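# Close every valve with two robot arms

## Task

Turn each valve until it reaches its stop, so its slot lies crosswise to its pipe; rotating a valve beyond that stop breaks it and costs score.

## Robot and tools

Robot: two six-joint arms, left_arm and right_arm (joints: shoulder pan, shoulder lift, elbow, wrist 1, wrist 2, wrist 3), each ending in a two-finger parallel gripper. Bases in the scene frame: left_arm at (-0.071, +0.682, 0) m, quat_wxyz (+1.000, 0, 0, -0.017); right_arm at (+0.057, -0.446, 0) m, quat_wxyz (+1.000, 0, 0, +0.003). A two-camera stand is fixed behind the arms. Cameras: cam_head_left, cam_head_right, cam_left_wrist, cam_right_wrist, all 672x504.

Frames: the scene frame has its origin at table-top height, midway between the nominal bases; +z up, +x out over the table, left_arm on the +y side (image left/right does not follow these names). Each arm reports its hand pose, velocities and Hand target in its own base frame, and its offsets run along its own base axes, turning about the Hand target position. On the gripper, fingers point along +z and close along x. end_effector_position is the point midway between the pads; fingertips extend 8.4 mm past it. The housing is 194 mm long along the closing direction, 73 mm wide, starting 34 mm behind that point. A camera block on a post juts about 14 cm toward the gripper's -y side and rotates with it.

Row format (used by execute_actions and move): 18 numbers, each in [-1, 1], always for both arms: left dx, dy, dz, rx, ry, rz, gripper position, force_limit, speed, then the same nine for the right arm. The six pose numbers are offsets, not poses: they count from that arm's Hand target at the start of the action or move; 1.0 equals 0.6 m or 180 degrees; rx, ry, rz form one rotation vector. A translation longer than 1.0 is scaled down along its direction. All six at 0 means no new request. The three gripper numbers are absolute settings, not offsets: position +1 fully open (78 mm), about -0.95 pads touching, -1 to grip; force_limit -1 about 140 N per pad up to +1 about 400 N; speed -1 is 1 mm/s up to +1 at 73 mm/s (full stroke about 1.1 s). 0 is a real setting, so to leave a gripper unchanged resend its last three numbers. A new force_limit or speed only applies after position changes by at least 0.01.

execute_actions(actions, cameras): actions is a list of actions; each action is a table of up to 15 rows, one row per 1/30 s step, and a shorter table repeats its final row until step 15. Every row in one action counts from that action's starting Hand target, so rows are not cumulative, but the next action starts from the new Hand target, so repeating an offset moves farther. cameras: list of names, ["all"], or []; if omitted, images come only when actions is empty. An empty list also reports the scene number and task.

move(target, speed, blend, blocking, cameras): target is one row or a list of up to 15 rows; every row's offsets count from the same Hand targets at the move's start. Grippers travel straight lines, ending together, at least 0.5 s, cut off after 10 s. speed: top path speed in m/s, 0.002 to 3.2, default 0.25 (turning limited to twice that in rad/s); one value or one per target. blend: corner rounding in metres for lists, 0 means stop at each target. blocking=false returns after about 0.5 s while the move continues. Gripper numbers of the first target go out at once; those of later targets on arrival once everything rests. Moves do not avoid obstacles or the other arm; route around an arm's own base, not near it, to avoid elbow swings. The result adds a move: line (done, off_target, moving, held, fault) and limits (paced: pose clipped; held: steps withheld).

wait(seconds 0 to 3600) lets time pass with no new commands. stop() brakes a running move. zoom_image(camera, region [x0, y0, x1, y1] in pixels, at most 504x504) enlarges part of that camera's latest image. read_manual gives licence texts only. finished_scene(scene 1 or 2) ends the scene permanently; valves must remain shut afterward.

Results: positions in metres, quat_wxyz, velocities in m/s and rad/s (omitted when joint velocities are within noise). Hand target is the last commanded pose after clipping; the gripper may rest short of it; resend the missing distance as an offset if needed. Tool commands shows current gripper settings. is_grasped 1 means the fingers were stopped by something; width_mm is the pad gap. Joint torques are total drive output, noisy and offset; positive means toward larger joint angle. Per step, orientation commands are clipped to 32 degrees from the measured one; motion lags commands by about 0.15 s; joint speed caps apply.

Avoid: rotating a valve past its stop; pressing hard. Arms are stiff, so a target slightly beyond a firm contact can trigger a fault. A net external force near 150 N (plus or minus 25) or contact torque at a joint's limit (shoulders 293, elbow 133, wrists 49.8 N m) halts that arm for 10 s; to end a push, command the target back past the gripper. Keep the arms from touching each other; a clearance check helps but is not complete. Motors heat when holding loads, stretched out, or pushing; MOTOR HOT appears at 70 °C and brakes engage at 85 °C for 30 to 60 s. Nothing may fall or be left off the table; avoid hits, slams and drops. Loose objects may occasionally get nudged.

Each tool is called after "Request:" as name(argument=value, ...) on one line, values as JSON.

## Session

Request:
execute_actions(actions=[])

Scene clock: 0.00 s.
left_arm: end_effector_position=(+0.9098, -0.1260, +0.1953) width_mm=78.0 is_grasped=0 end_effector_quat_wxyz=(+0.261, +0.821, -0.390, -0.326) | right_arm: end_effector_position=(+0.9492, -0.6610, +0.3227) width_mm=78.0 is_grasped=0 end_effector_quat_wxyz=(+0.401, +0.719, +0.558, -0.108)
Joint positions: left_arm=[2.9 -0.751 1.066 -1.083 -1.923 2.368] | right_arm=[2.452 -0.855 1.332 -2.843 -1.931 -0.59]
Joint velocities: within noise
Joint torques (N m): no reading
Hand target: left_arm +0.9098, -0.1260, +0.1953; +0.261, +0.821, -0.390, -0.326 | right_arm +0.9492, -0.6610, +0.3227; +0.401, +0.719, +0.558, -0.108
Tool commands: left_gripper/position=+1.0 left_gripper/force_limit=+1.0 left_gripper/speed=+1.0 right_gripper/position=+1.0 right_gripper/force_limit=+1.0 right_gripper/speed=+1.0

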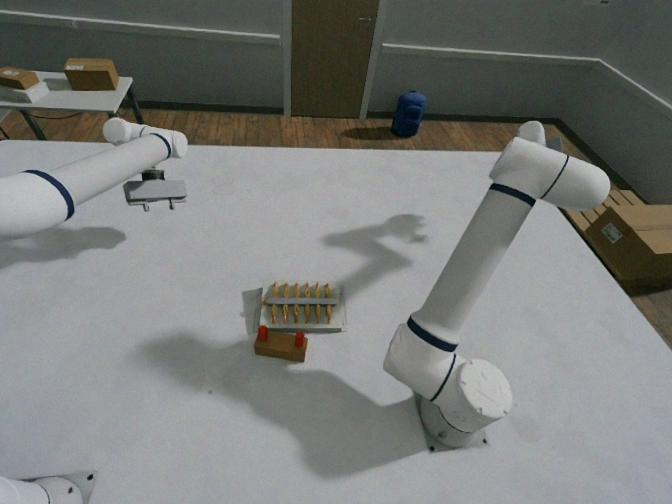

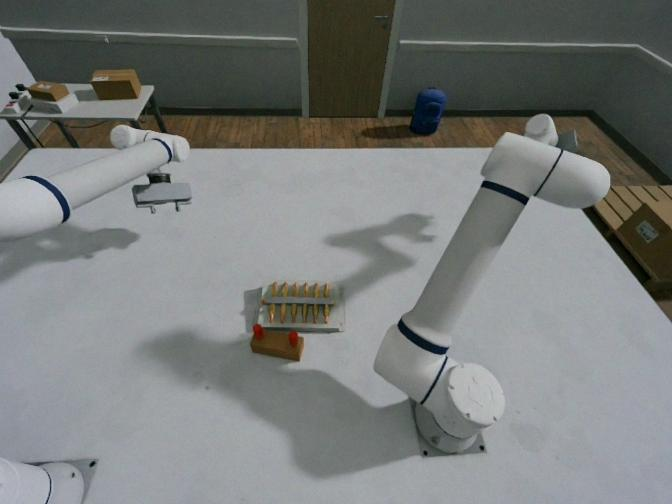

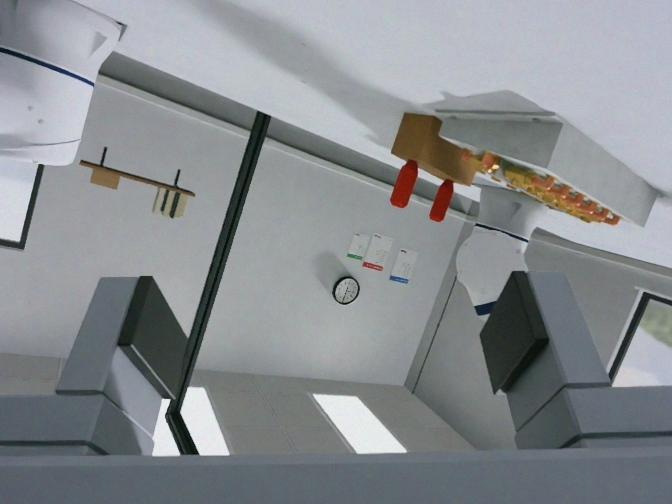

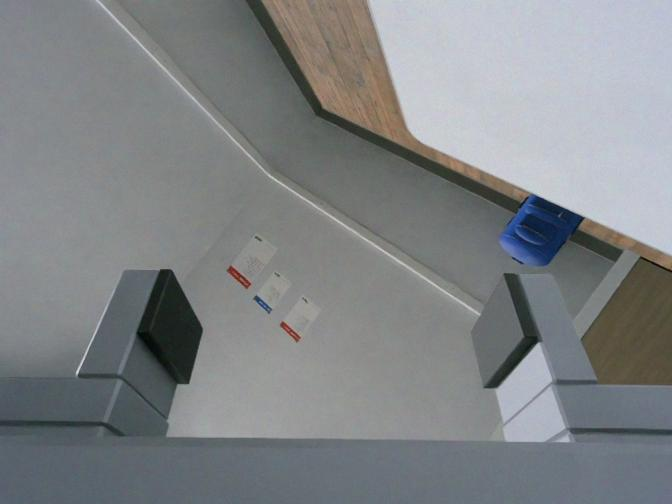

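Request:
zoom_image(camera="cam_head_left", region=[230, 260, 370, 380])

Request:
zoom_image(camera="cam_left_wrist", region=[380, 80, 672, 260])

Scaled by 3.600.

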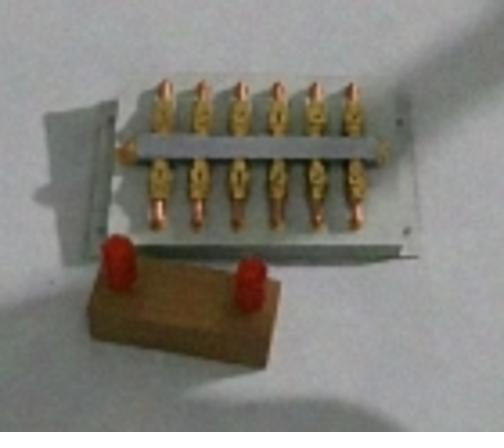

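Scaled by 1.726.

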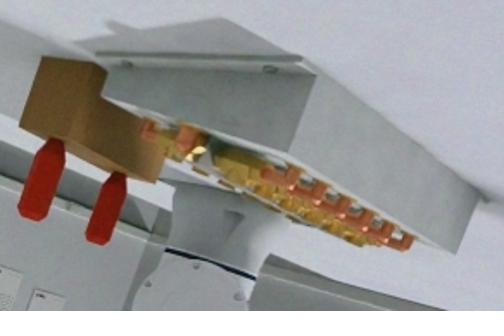

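Request:
move(target=[-0.483,-0.725,0.308,0.0649,-0.546,-0.218,1,1,1,0,0,0,0,0,0,1,1,1], cameras=["all"])

Scene clock: 5.60 s.
left_arm: end_effector_position=(+0.6201, -0.5609, +0.3801) width_mm=78.0 is_grasped=0 end_effector_quat_wxyz=(-0.301, +0.640, -0.640, +0.301) | right_arm: end_effector_position=(+0.9492, -0.6610, +0.3227) width_mm=78.0 is_grasped=0 end_effector_quat_wxyz=(+0.401, +0.719, +0.558, -0.108)
Joint positions: left_arm=[1.98 -1.396 1.985 -2.607 -0.786 2.167] | right_arm=[2.452 -0.855 1.332 -2.843 -1.931 -0.59]
Joint torques (N m): left_arm=[-13.8 -83.17 -38.66 -9.81 8.89 2.64] | right_arm=[2.43 -103.25 -69.64 -4.75 -1.15 -0.92]
Hand target: left_arm +0.6200, -0.5610, +0.3801; -0.301, +0.640, -0.640, +0.301 | right_arm +0.9492, -0.6610, +0.3227; +0.401, +0.719, +0.558, -0.108
Off the commanded pose: left_arm 0.000 m, 0 deg | right_arm 0.000 m, 0 deg.
move: done

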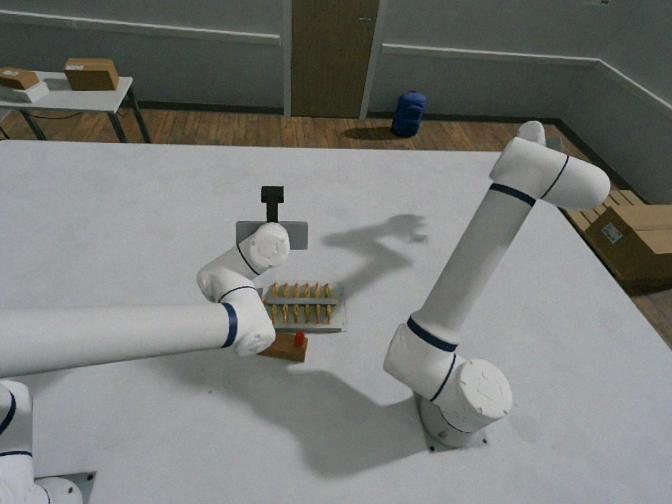

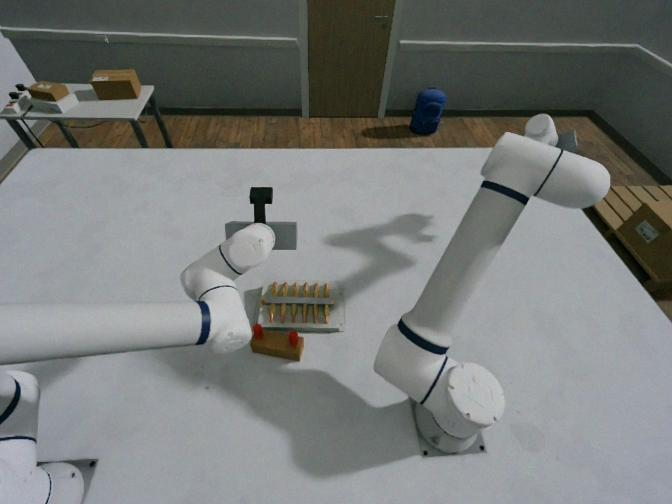

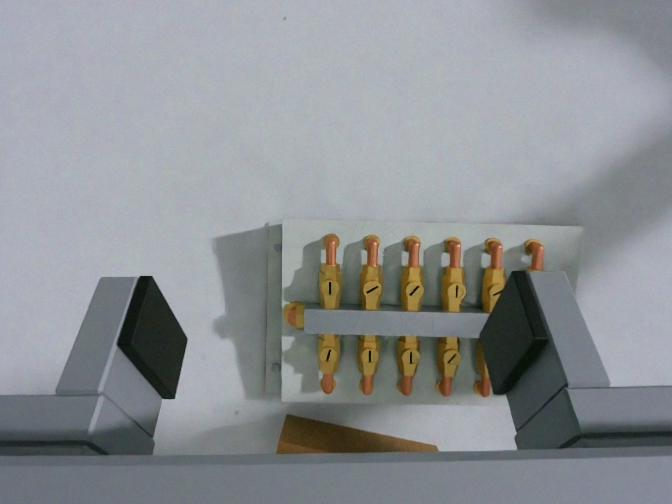

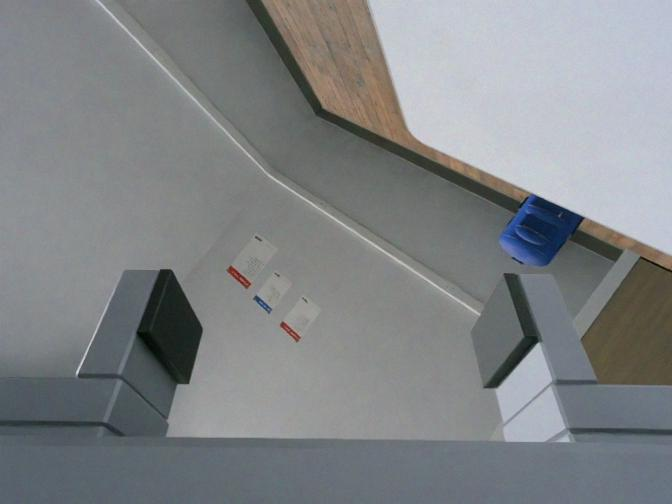

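Request:
move(target=[-0.167,-0.14,0,0,0,0,1,1,1,0,0,0,0,0,0,1,1,1], cameras=["cam_left_wrist"])

Request:
zoom_image(camera="cam_left_wrist", region=[150, 80, 500, 400])

Scene clock: 6.90 s.
left_arm: end_effector_position=(+0.5199, -0.6449, +0.3801) width_mm=78.0 is_grasped=0 end_effector_quat_wxyz=(-0.301, +0.640, -0.640, +0.301) | right_arm: end_effector_position=(+0.9492, -0.6610, +0.3227) width_mm=78.0 is_grasped=0 end_effector_quat_wxyz=(+0.401, +0.719, +0.558, -0.108)
Joint positions: left_arm=[1.805 -1.399 1.95 -2.394 -0.724 1.929] | right_arm=[2.452 -0.855 1.332 -2.843 -1.931 -0.59]
Joint torques (N m): left_arm=[-13.71 -82.53 -50.2 -3.95 9.57 -1.44] | right_arm=[2.66 -103.06 -69.57 -4.71 -1.16 -0.97]
Hand target: left_arm +0.5198, -0.6450, +0.3801; -0.301, +0.640, -0.640, +0.301 | right_arm +0.9492, -0.6610, +0.3227; +0.401, +0.719, +0.558, -0.108
Off the commanded pose: left_arm 0.000 m, 0 deg | right_arm 0.000 m, 0 deg.
move: done

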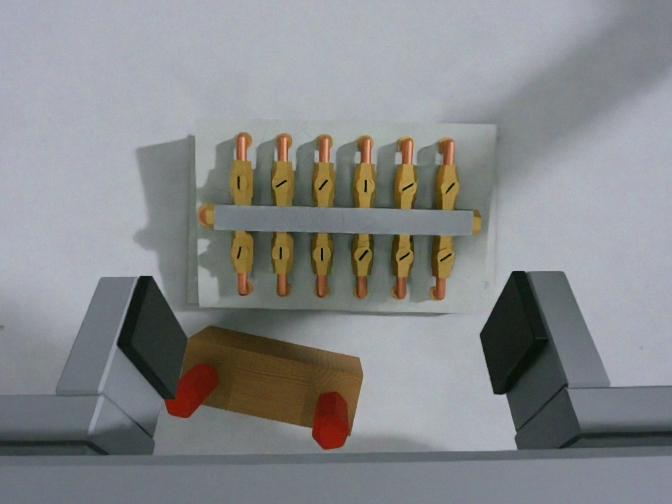

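Scaled by 1.440.

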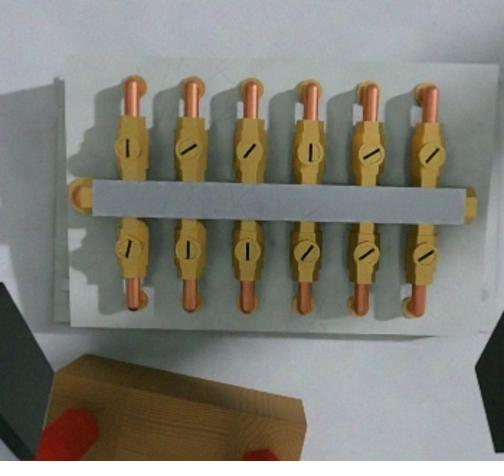

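Request:
zoom_image(camera="cam_left_wrist", region=[220, 120, 350, 220])

Request:
zoom_image(camera="cam_left_wrist", region=[340, 120, 470, 220])

Request:
zoom_image(camera="cam_left_wrist", region=[220, 210, 350, 310])

Request:
zoom_image(camera="cam_left_wrist", region=[340, 210, 470, 310])

Request:
zoom_image(camera="cam_left_wrist", region=[150, 310, 380, 460])

Scaled by 3.877.

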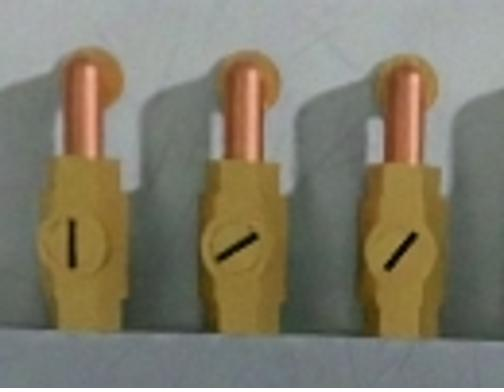

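Scaled by 3.877.

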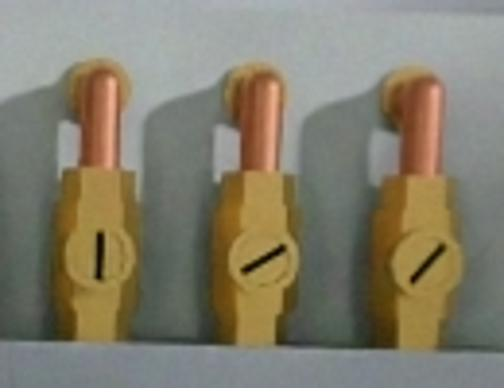

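Scaled by 3.877.

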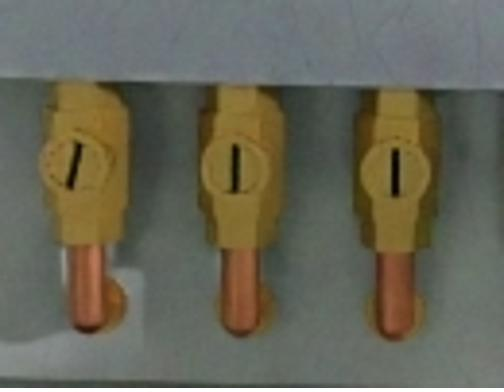

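Scaled by 3.877.

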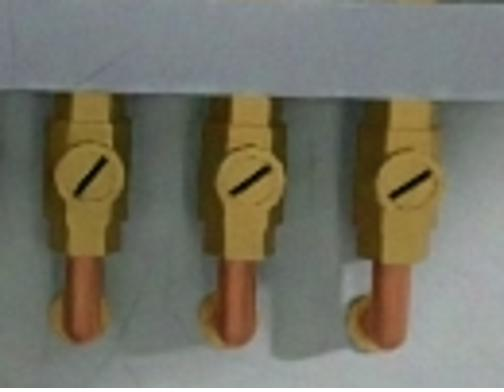

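Scaled by 2.191.

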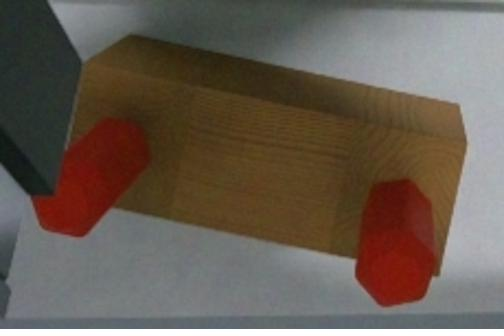

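Request:
move(target=[-0.242,0.108,0,0,0,0,1,1,1,0,0,0,0,0,0,1,1,1], cameras=["cam_left_wrist","cam_head_left"])

Request:
zoom_image(camera="cam_left_wrist", region=[200, 160, 480, 340])

Scene clock: 9.20 s.
left_arm: end_effector_position=(+0.3747, -0.5802, +0.3801) width_mm=78.0 is_grasped=0 end_effector_quat_wxyz=(-0.301, +0.640, -0.640, +0.301) | right_arm: end_effector_position=(+0.9492, -0.6610, +0.3227) width_mm=78.0 is_grasped=0 end_effector_quat_wxyz=(+0.401, +0.719, +0.558, -0.108)
Joint positions: left_arm=[1.594 -1.623 2.132 -2.108 -0.692 1.608] | right_arm=[2.452 -0.855 1.332 -2.843 -1.931 -0.59]
Joint torques (N m): left_arm=[-15.58 -90.81 -40.2 -3.4 10.12 -2.54] | right_arm=[2.21 -103.56 -69.11 -4.63 -1.31 -1.17]
Hand target: left_arm +0.3746, -0.5802, +0.3801; -0.301, +0.640, -0.640, +0.301 | right_arm +0.9492, -0.6610, +0.3227; +0.401, +0.719, +0.558, -0.108
Off the commanded pose: left_arm 0.000 m, 0 deg | right_arm 0.000 m, 0 deg.
move: done
Images, in order (width x height): cam_head_left 672x504, cam_left_wrist 672x504.

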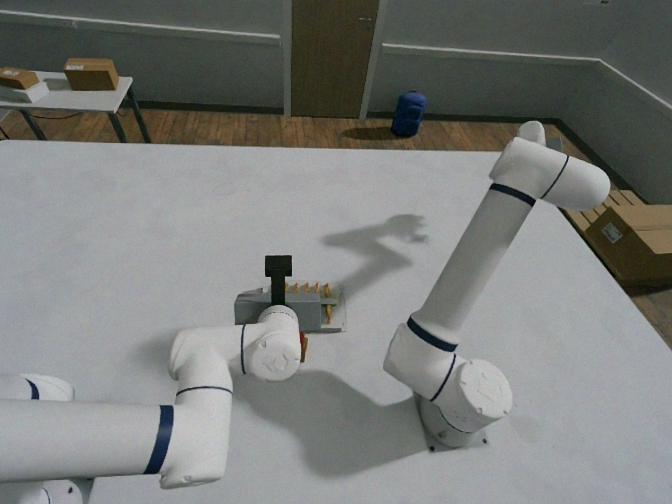

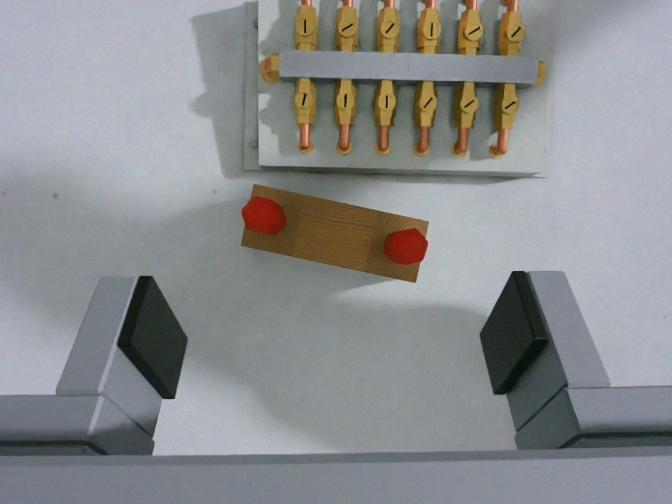

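Scaled by 1.800.

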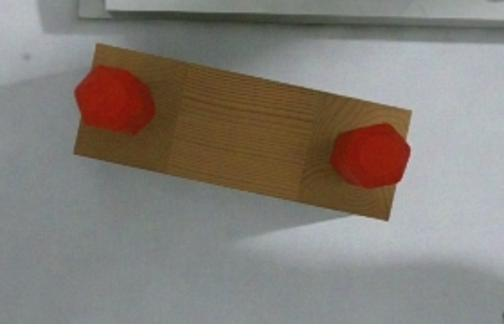

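Request:
move(target=[0.0407,-0.0967,-0.2167,0,0.2795,0,1,1,1,0,0,0,0,0,0,1,1,1], cameras=["cam_left_wrist","cam_head_left"])

Request:
zoom_image(camera="cam_left_wrist", region=[200, 50, 480, 330])

Scene clock: 12.23 s.
left_arm: end_effector_position=(+0.3990, -0.6382, +0.2501) width_mm=78.0 is_grasped=0 end_effector_quat_wxyz=(+0.000, +0.707, -0.707, +0.000) | right_arm: end_effector_position=(+0.9492, -0.6610, +0.3227) width_mm=78.0 is_grasped=0 end_effector_quat_wxyz=(+0.401, +0.719, +0.558, -0.108)
Joint positions: left_arm=[1.891 -1.356 1.921 -2.136 -1.57 1.891] | right_arm=[2.452 -0.855 1.332 -2.843 -1.931 -0.59]
Joint torques (N m): left_arm=[16.21 -87.94 -48.41 -3.85 -4.1 2.41] | right_arm=[1.53 -104.1 -70.09 -4.67 -1.34 -0.95]
Hand target: left_arm +0.3990, -0.6382, +0.2501; +0.000, +0.707, -0.707, +0.000 | right_arm +0.9492, -0.6610, +0.3227; +0.401, +0.719, +0.558, -0.108
Off the commanded pose: left_arm 0.000 m, 0 deg | right_arm 0.000 m, 0 deg.
move: done
Images, in order (width x height): cam_head_left 672x504, cam_left_wrist 672x504.

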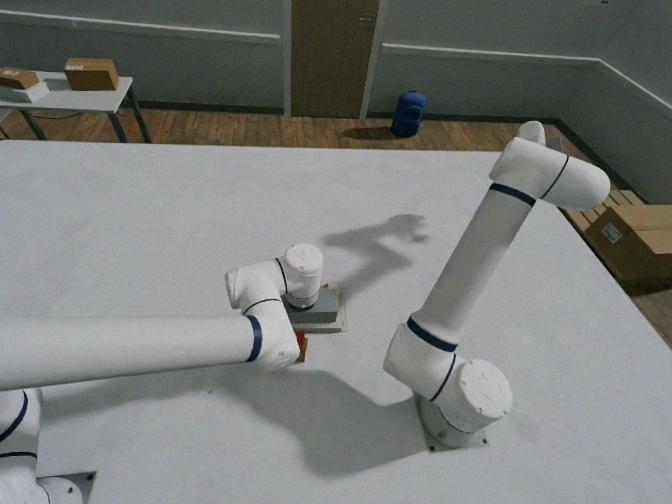

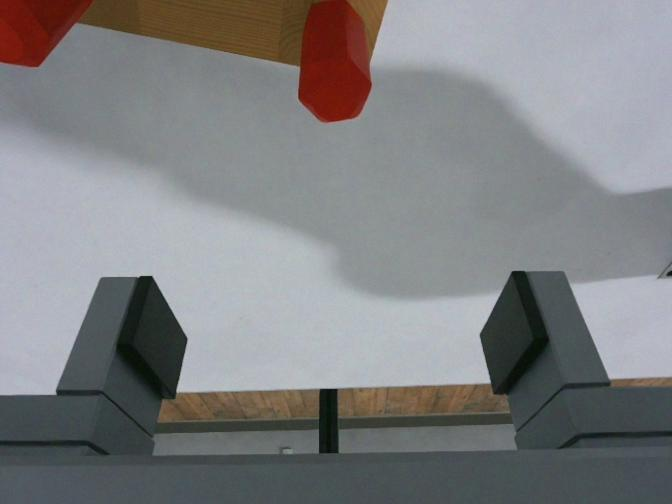

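Scaled by 1.800.

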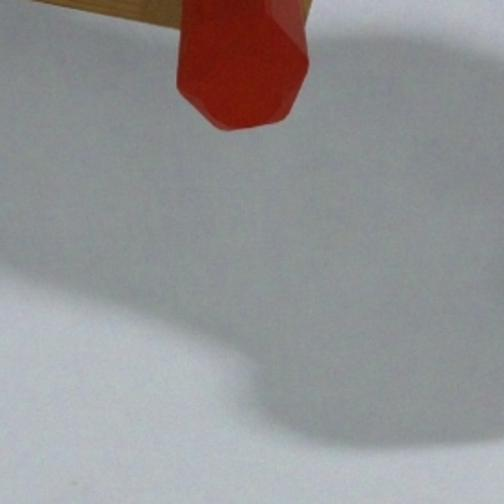

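Request:
move(target=[[0,0,-0.06,0,0,-0.109,1,1,1,0,0,0,0,0,0,1,1,1],[0,0,-0.2083,0,0,-0.109,1,1,1,0,0,0,0,0,0,1,1,1]], cameras=["cam_left_wrist","cam_head_left"], speed=0.15)

Scene clock: 15.27 s.
left_arm: end_effector_position=(+0.3990, -0.6382, +0.1253) width_mm=78.0 is_grasped=0 end_effector_quat_wxyz=(+0.000, -0.576, +0.817, +0.000) | right_arm: end_effector_position=(+0.9492, -0.6610, +0.3227) width_mm=78.0 is_grasped=0 end_effector_quat_wxyz=(+0.401, +0.719, +0.558, -0.108)
Joint positions: left_arm=[1.891 -1.218 2.011 -2.364 -1.57 2.234] | right_arm=[2.452 -0.855 1.332 -2.843 -1.931 -0.59]
Joint torques (N m): left_arm=[13.63 -97.01 -33.05 -8.89 -3.32 2.07] | right_arm=[0.27 -104.17 -69.66 -4.7 -1.45 -0.78]
Hand target: left_arm +0.3990, -0.6382, +0.1251; +0.000, -0.576, +0.817, +0.000 | right_arm +0.9492, -0.6610, +0.3227; +0.401, +0.719, +0.558, -0.108
Off the commanded pose: left_arm 0.000 m, 0 deg | right_arm 0.000 m, 0 deg.
move: done
Images, in order (width x height): cam_head_left 672x504, cam_left_wrist 672x504.

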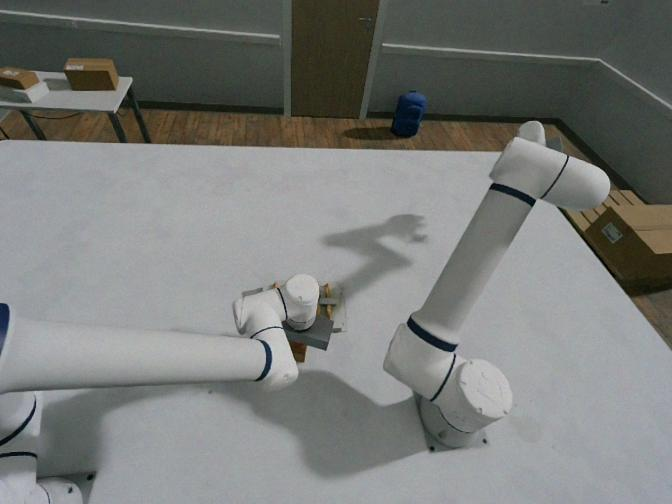

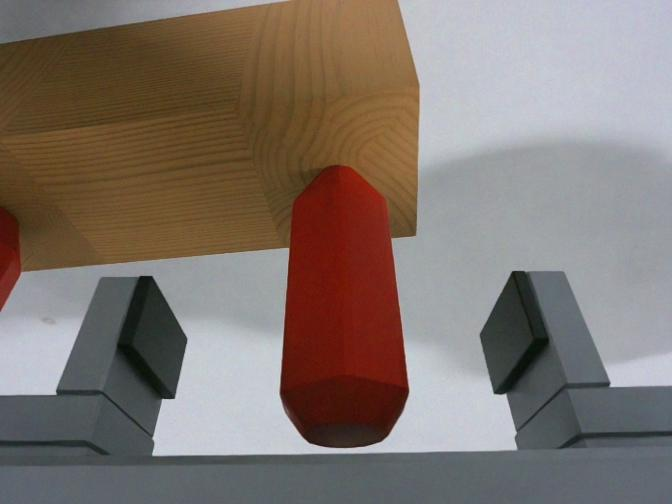

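Request:
move(target=[-0.0011,-0.0031,0,0,0,0,1,-1,-0.5,0,0,0,0,0,0,1,1,1])

Request:
move(target=[0,0,0,0,0,0,-1,-1,-0.5,0,0,0,0,0,0,1,1,1], cameras=["cam_left_wrist"])

Scene clock: 16.03 s.
left_arm: end_effector_position=(+0.3984, -0.6400, +0.1251) width_mm=78.0 is_grasped=0 end_effector_quat_wxyz=(+0.000, -0.576, +0.817, +0.000) | right_arm: end_effector_position=(+0.9492, -0.6610, +0.3227) width_mm=78.0 is_grasped=0 end_effector_quat_wxyz=(+0.401, +0.719, +0.558, -0.108)
Joint positions: left_arm=[1.89 -1.217 2.008 -2.363 -1.57 2.232] | right_arm=[2.452 -0.855 1.332 -2.843 -1.931 -0.59]
Joint torques (N m): left_arm=[-14.92 -95.41 -42.39 -3.67 -1.56 -1.83] | right_arm=[4.2 -102.75 -69.68 -4.44 -1.02 -0.98]
Hand target: left_arm +0.3984, -0.6400, +0.1251; +0.000, -0.576, +0.817, +0.000 | right_arm +0.9492, -0.6610, +0.3227; +0.401, +0.719, +0.558, -0.108
Off the commanded pose: left_arm 0.000 m, 0 deg | right_arm 0.000 m, 0 deg.
move: done

Scene clock: 19.03 s.
left_arm: end_effector_position=(+0.3984, -0.6400, +0.1251) width_mm=26.0 is_grasped=1 end_effector_quat_wxyz=(+0.000, -0.576, +0.817, +0.000) | right_arm: end_effector_position=(+0.9492, -0.6610, +0.3227) width_mm=78.0 is_grasped=0 end_effector_quat_wxyz=(+0.401, +0.719, +0.558, -0.108)
Joint positions: left_arm=[1.89 -1.216 2.008 -2.363 -1.57 2.232] | right_arm=[2.452 -0.855 1.332 -2.843 -1.931 -0.59]
Joint torques (N m): left_arm=[-14.24 -97.88 -42.11 -4.33 3.53 -1.61] | right_arm=[1.37 -104.45 -70.19 -4.38 -1.38 -0.88]
Hand target: left_arm +0.3984, -0.6400, +0.1251; +0.000, -0.576, +0.817, +0.000 | right_arm +0.9492, -0.6610, +0.3227; +0.401, +0.719, +0.558, -0.108
Off the commanded pose: left_arm 0.000 m, 0 deg | right_arm 0.000 m, 0 deg.
move: done

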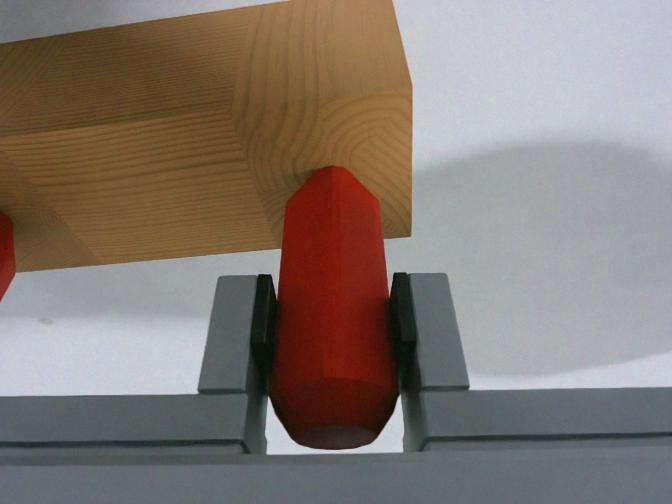

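Request:
move(target=[0,0,0.233,0,0,0,-1,-1,-0.5,0,0,0,0,0,0,1,1,1], cameras=["cam_left_wrist","cam_head_left"], speed=0.1)

Scene clock: 21.03 s.
left_arm: end_effector_position=(+0.3984, -0.6400, +0.2647) width_mm=26.0 is_grasped=1 end_effector_quat_wxyz=(+0.000, -0.576, +0.817, +0.000) | right_arm: end_effector_position=(+0.9492, -0.6610, +0.3227) width_mm=78.0 is_grasped=0 end_effector_quat_wxyz=(+0.401, +0.719, +0.558, -0.108)
Joint positions: left_arm=[1.89 -1.368 1.905 -2.109 -1.57 2.232] | right_arm=[2.452 -0.855 1.332 -2.843 -1.931 -0.59]
Joint torques (N m): left_arm=[-2.41 -125.65 -49.43 -3.68 2.89 1.22] | right_arm=[1.36 -103.42 -69.78 -4.56 -1.37 -1.06]
Hand target: left_arm +0.3984, -0.6400, +0.2649; +0.000, -0.576, +0.817, +0.000 | right_arm +0.9492, -0.6610, +0.3227; +0.401, +0.719, +0.558, -0.108
Off the commanded pose: left_arm 0.000 m, 0 deg | right_arm 0.000 m, 0 deg.
move: done
Images, in order (width x height): cam_head_left 672x504, cam_left_wrist 672x504.

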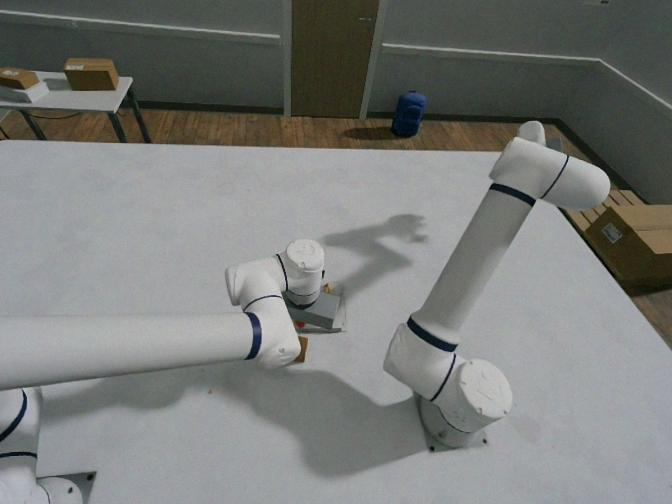

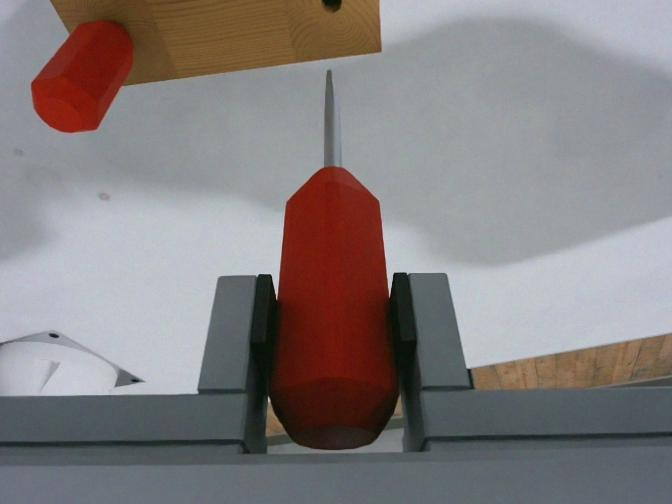

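Request:
zoom_image(camera="cam_left_wrist", region=[290, 50, 380, 180])

Scaled by 3.877.

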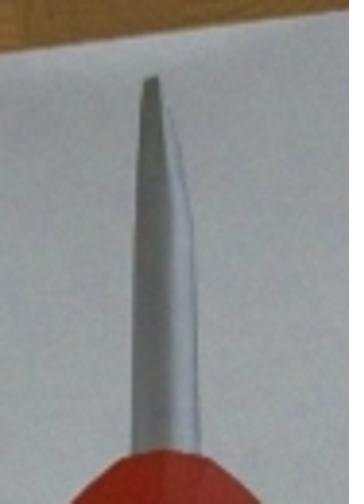

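Request:
move(target=[0.573,0.054,0.308,0,0,0,-1,-1,-0.5,-0.295,0.866,0,0.1643,-0.0329,0.3303,1,1,1], cameras=["cam_head_left","cam_head_right"])

Scene clock: 32.03 s.
left_arm: end_effector_position=(+0.7420, -0.6077, +0.4497) width_mm=26.0 is_grasped=1 end_effector_quat_wxyz=(+0.000, -0.576, +0.817, +0.000) | right_arm: end_effector_position=(+0.7723, -0.1416, +0.3227) width_mm=78.0 is_grasped=0 end_effector_quat_wxyz=(+0.240, +0.431, +0.825, +0.277)
Joint positions: left_arm=[2.269 -1.14 1.252 -1.684 -1.57 2.612] | right_arm=[2.553 -1.438 2.122 -2.742 -0.976 -1.045]
Joint torques (N m): left_arm=[11.7 -130.42 -57.09 -4.07 -4.45 2.62] | right_arm=[10.45 -62.64 -51.13 -2.79 7.05 -4.66]
Hand target: left_arm +0.7422, -0.6076, +0.4497; +0.000, -0.576, +0.817, +0.000 | right_arm +0.7722, -0.1414, +0.3227; +0.240, +0.430, +0.825, +0.277
Off the commanded pose: left_arm 0.000 m, 0 deg | right_arm 0.000 m, 0 deg.
move: done

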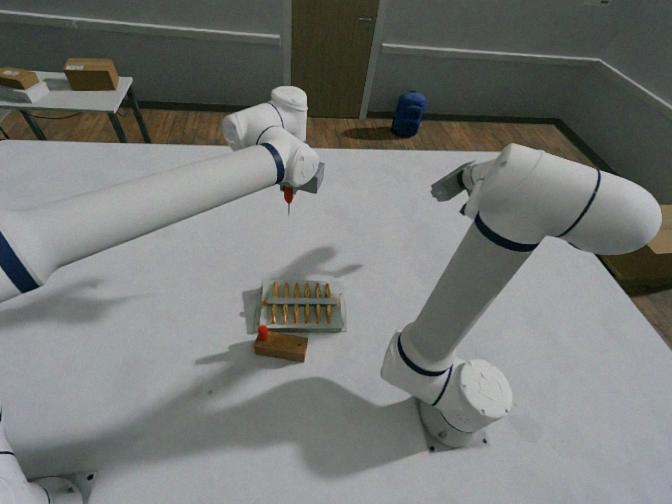

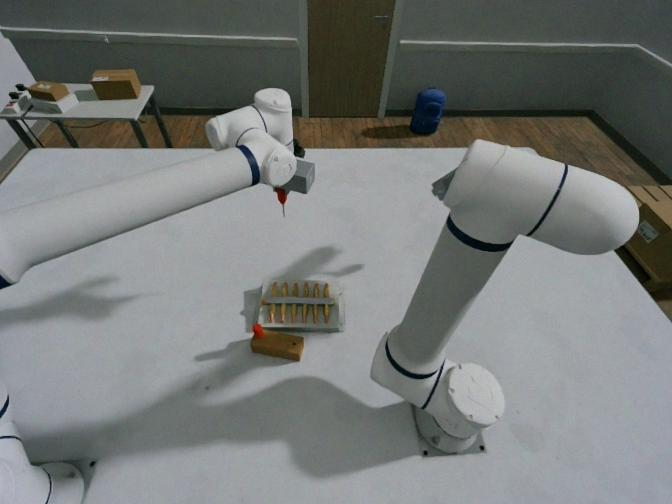

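Request:
move(target=[0,0,0,0,0,0,-1,-1,-0.5,-0.295,0.866,-0.07,0.1643,-0.0329,0.3303,1,1,1], cameras=["cam_head_left","cam_head_right","cam_right_wrist"])

Scene clock: 35.07 s.
left_arm: end_effector_position=(+0.7422, -0.6076, +0.4497) width_mm=26.0 is_grasped=1 end_effector_quat_wxyz=(+0.000, -0.576, +0.817, +0.000) | right_arm: end_effector_position=(+0.5952, +0.3780, +0.2808) width_mm=78.0 is_grasped=0 end_effector_quat_wxyz=(+0.000, +0.000, +0.821, +0.571)
Joint positions: left_arm=[2.269 -1.14 1.252 -1.683 -1.57 2.612] | right_arm=[3.103 -1.423 2.264 -2.307 -0.357 -1.681]
Joint torques (N m): left_arm=[15.25 -131.56 -56.24 -3.72 -4.29 2.35] | right_arm=[11.66 -38.65 -59.84 -2.35 9.39 -3.7]
Hand target: left_arm +0.7422, -0.6076, +0.4497; +0.000, -0.576, +0.817, +0.000 | right_arm +0.5952, +0.3782, +0.2807; +0.000, +0.000, +0.821, +0.571
Off the commanded pose: left_arm 0.000 m, 0 deg | right_arm 0.000 m, 0 deg.
move: done

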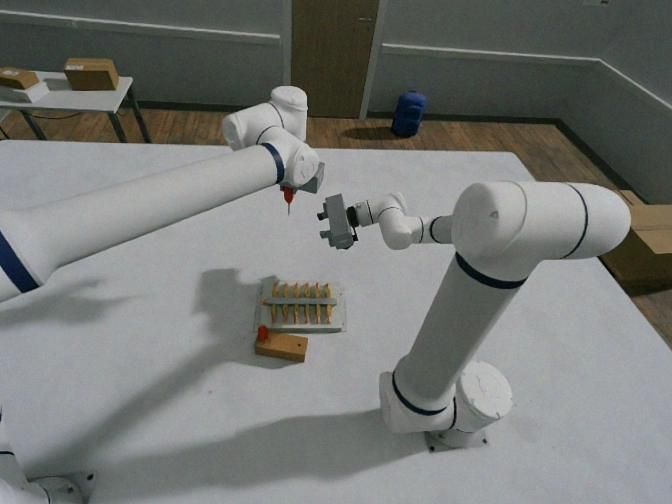

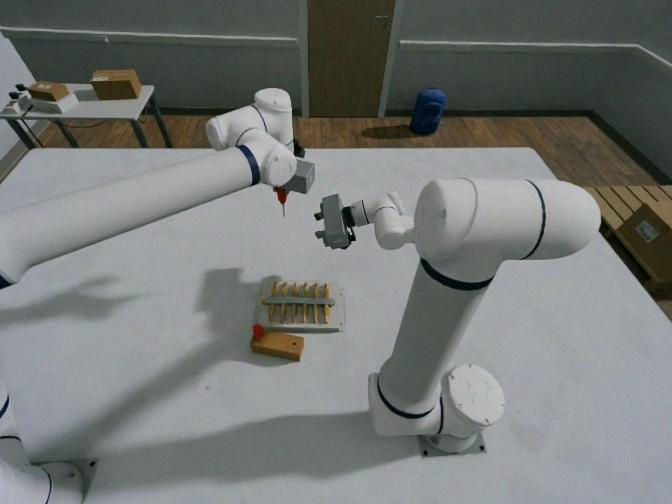

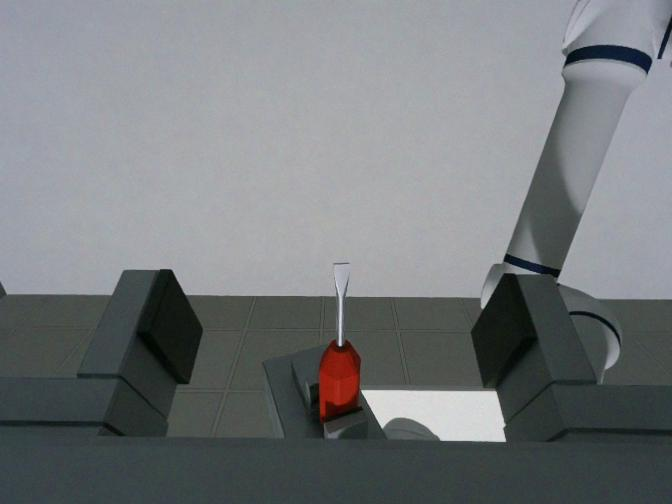

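Superb view.

Request:
zoom_image(camera="cam_right_wrist", region=[310, 250, 375, 315])

Request:
zoom_image(camera="cam_right_wrist", region=[250, 240, 430, 450])

Scaled by 7.754.

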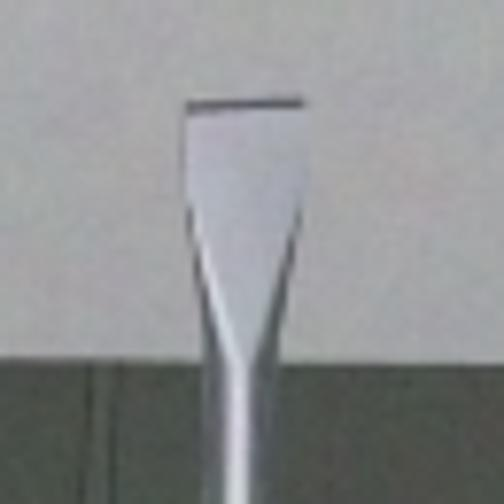

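Scaled by 2.400.

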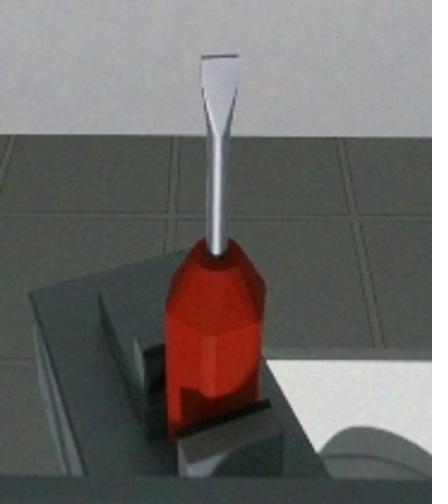

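Request:
move(target=[0,0,0,0,0,0,-1,-1,-0.5,-0.0065,0.0928,0,0.1667,0,0,1,1,1], cameras=["cam_right_wrist"], speed=0.1)

Scene clock: 39.17 s.
left_arm: end_effector_position=(+0.7422, -0.6076, +0.4497) width_mm=26.0 is_grasped=1 end_effector_quat_wxyz=(+0.000, -0.576, +0.817, +0.000) | right_arm: end_effector_position=(+0.5913, +0.4339, +0.2807) width_mm=78.0 is_grasped=0 end_effector_quat_wxyz=(+0.000, +0.000, +0.645, +0.764)
Joint positions: left_arm=[2.269 -1.14 1.252 -1.683 -1.57 2.612] | right_arm=[3.178 -1.214 2.297 -2.445 0.172 -1.781]
Joint torques (N m): left_arm=[12.19 -129.72 -56.11 -3.86 -4.21 2.22] | right_arm=[10.53 -46.79 -47.75 -5.07 9.8 1.95]
Hand target: left_arm +0.7422, -0.6076, +0.4497; +0.000, -0.576, +0.817, +0.000 | right_arm +0.5913, +0.4339, +0.2807; +0.000, +0.000, +0.645, +0.764
Off the commanded pose: left_arm 0.000 m, 0 deg | right_arm 0.000 m, 0 deg.
move: done

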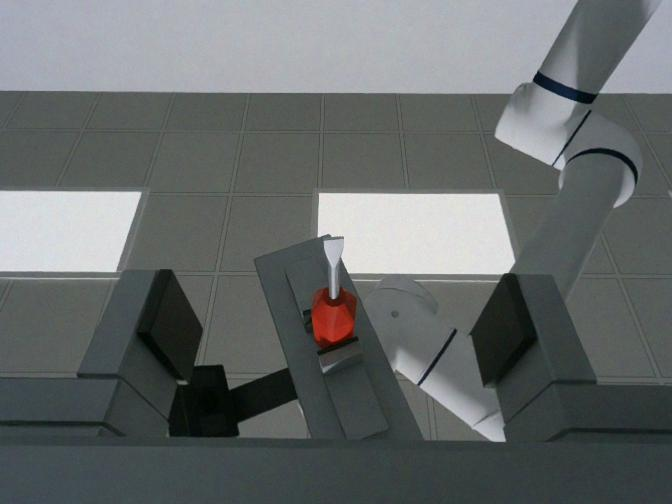

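Request:
zoom_image(camera="cam_right_wrist", region=[310, 225, 360, 275])

Request:
zoom_image(camera="cam_right_wrist", region=[250, 220, 430, 450])

Scaled by 10.080.

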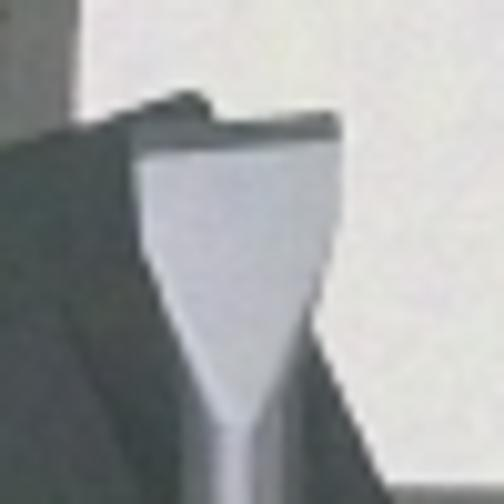

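Scaled by 2.191.

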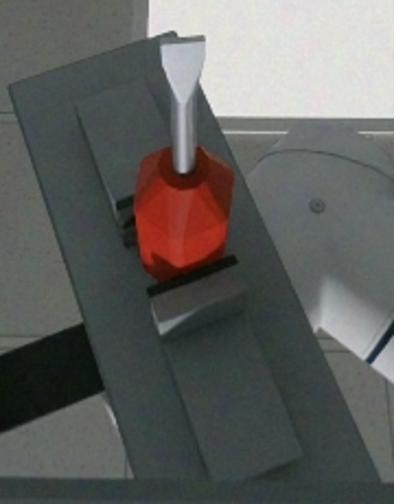

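Request:
move(target=[0,0,0,0,0,-0.5,-1,-1,-0.5,0,0,0,0,0,0,1,1,1], cameras=["cam_right_wrist","cam_left_wrist"], speed=0.3)

Request:
zoom_image(camera="cam_right_wrist", region=[310, 225, 360, 275])

Request:
zoom_image(camera="cam_right_wrist", region=[250, 220, 430, 450])

Scene clock: 43.07 s.
left_arm: end_effector_position=(+0.7422, -0.6076, +0.4497) width_mm=26.0 is_grasped=1 end_effector_quat_wxyz=(+0.000, +0.170, +0.985, +0.000) | right_arm: end_effector_position=(+0.5913, +0.4339, +0.2807) width_mm=78.0 is_grasped=0 end_effector_quat_wxyz=(+0.000, +0.000, +0.645, +0.764)
Joint positions: left_arm=[2.27 -1.14 1.251 -1.683 -1.572 4.183] | right_arm=[3.178 -1.214 2.297 -2.446 0.172 -1.781]
Joint torques (N m): left_arm=[13.8 -130.76 -56.27 -3.65 -4.77 3.01] | right_arm=[12.53 -44.92 -47.4 -5.32 9.68 2.13]
Hand target: left_arm +0.7422, -0.6076, +0.4497; +0.000, +0.171, +0.985, +0.000 | right_arm +0.5913, +0.4339, +0.2807; +0.000, +0.000, +0.645, +0.764
Off the commanded pose: left_arm 0.000 m, 0 deg | right_arm 0.000 m, 0 deg.
move: done
Images, in order (width x height): cam_left_wrist 672x504, cam_right_wrist 672x504.

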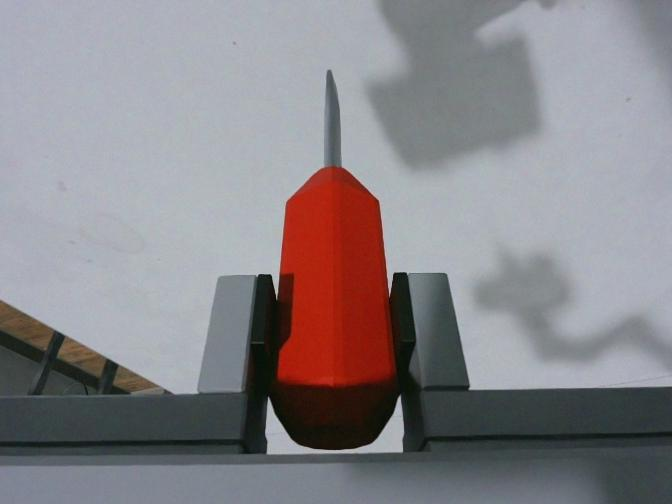

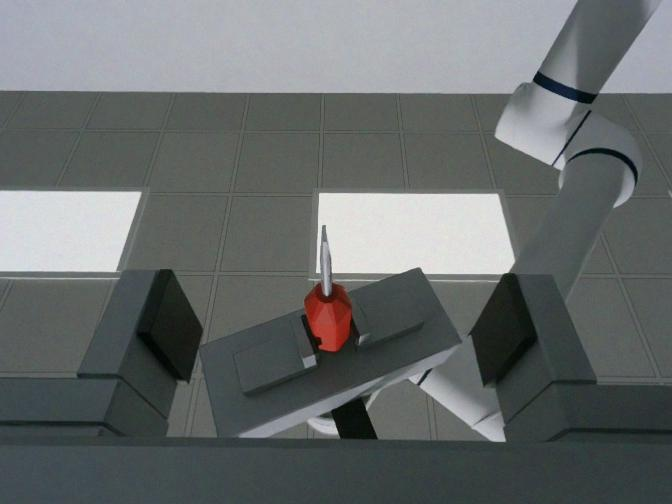

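Scaled by 10.080.

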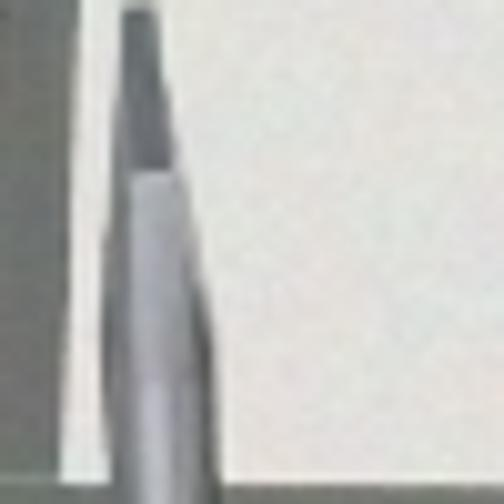

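Scaled by 2.191.

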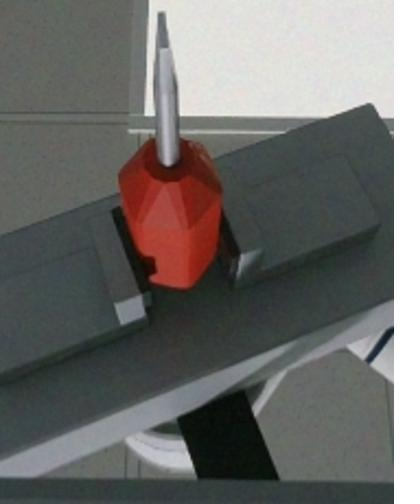

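Request:
move(target=[0,0,0,0,0,0,-1,-1,-0.5,-0.291,-0.3315,-0.2,-0.444,0,0,1,1,1], cameras=["cam_right_wrist","cam_head_left"], speed=0.25)

Scene clock: 47.93 s.
left_arm: end_effector_position=(+0.7422, -0.6076, +0.4497) width_mm=26.0 is_grasped=1 end_effector_quat_wxyz=(+0.000, +0.171, +0.985, +0.000) | right_arm: end_effector_position=(+0.4167, +0.2351, +0.1608) width_mm=78.0 is_grasped=0 end_effector_quat_wxyz=(+0.000, +0.000, +0.985, +0.172)
Joint positions: left_arm=[2.27 -1.14 1.251 -1.683 -1.572 4.183] | right_arm=[3.086 -1.745 2.549 -2.355 -1.227 -1.63]
Joint torques (N m): left_arm=[14.4 -131.12 -56.36 -3.89 -4.5 2.37] | right_arm=[11.9 -29.76 -45.53 -4.84 -1.62 2.08]
Hand target: left_arm +0.7422, -0.6076, +0.4497; +0.000, +0.171, +0.985, +0.000 | right_arm +0.4167, +0.2350, +0.1607; +0.000, +0.000, +0.985, +0.171
Off the commanded pose: left_arm 0.000 m, 0 deg | right_arm 0.000 m, 0 deg.
move: done
Images, in order (width x height): cam_head_left 672x504, cam_right_wrist 672x504.

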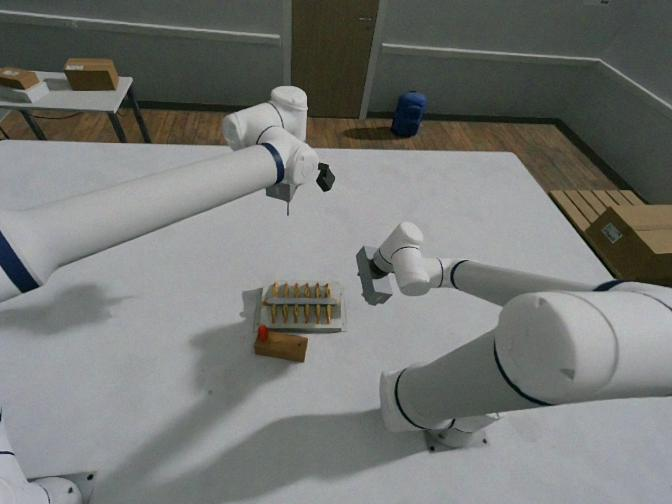

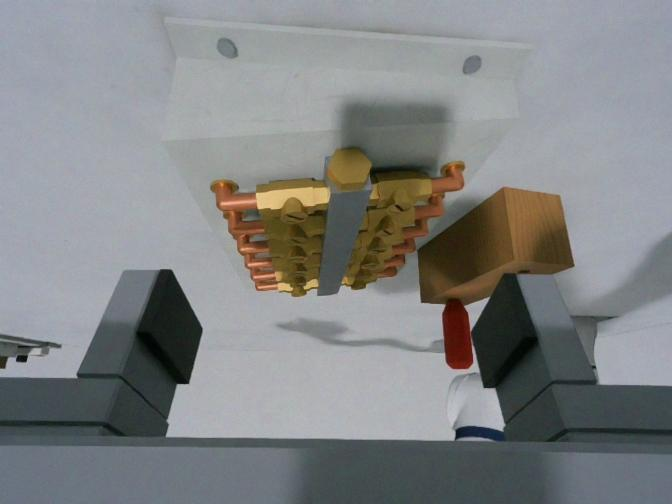

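Request:
zoom_image(camera="cam_right_wrist", region=[200, 130, 480, 310])

Request:
zoom_image(camera="cam_right_wrist", region=[250, 170, 340, 240])

Request:
zoom_image(camera="cam_right_wrist", region=[360, 150, 450, 220])

Scaled by 1.800.

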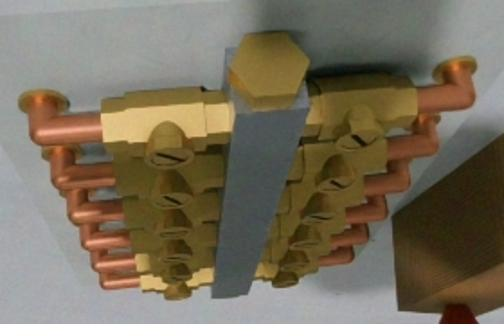

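Scaled by 5.600.

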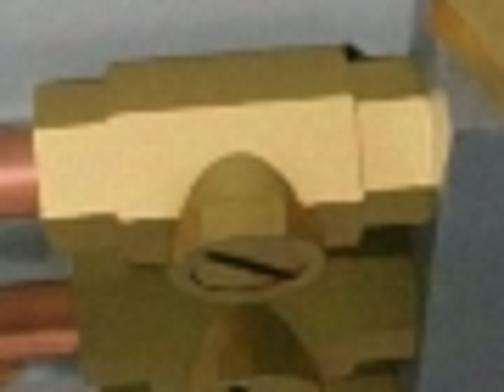

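Scaled by 5.600.

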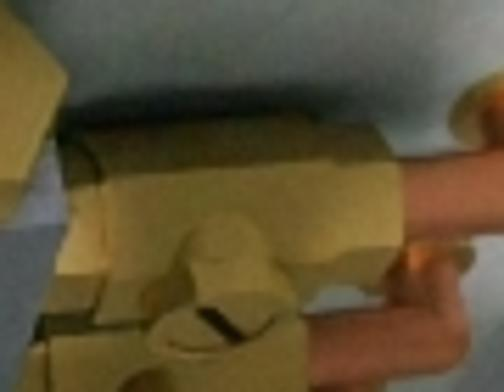

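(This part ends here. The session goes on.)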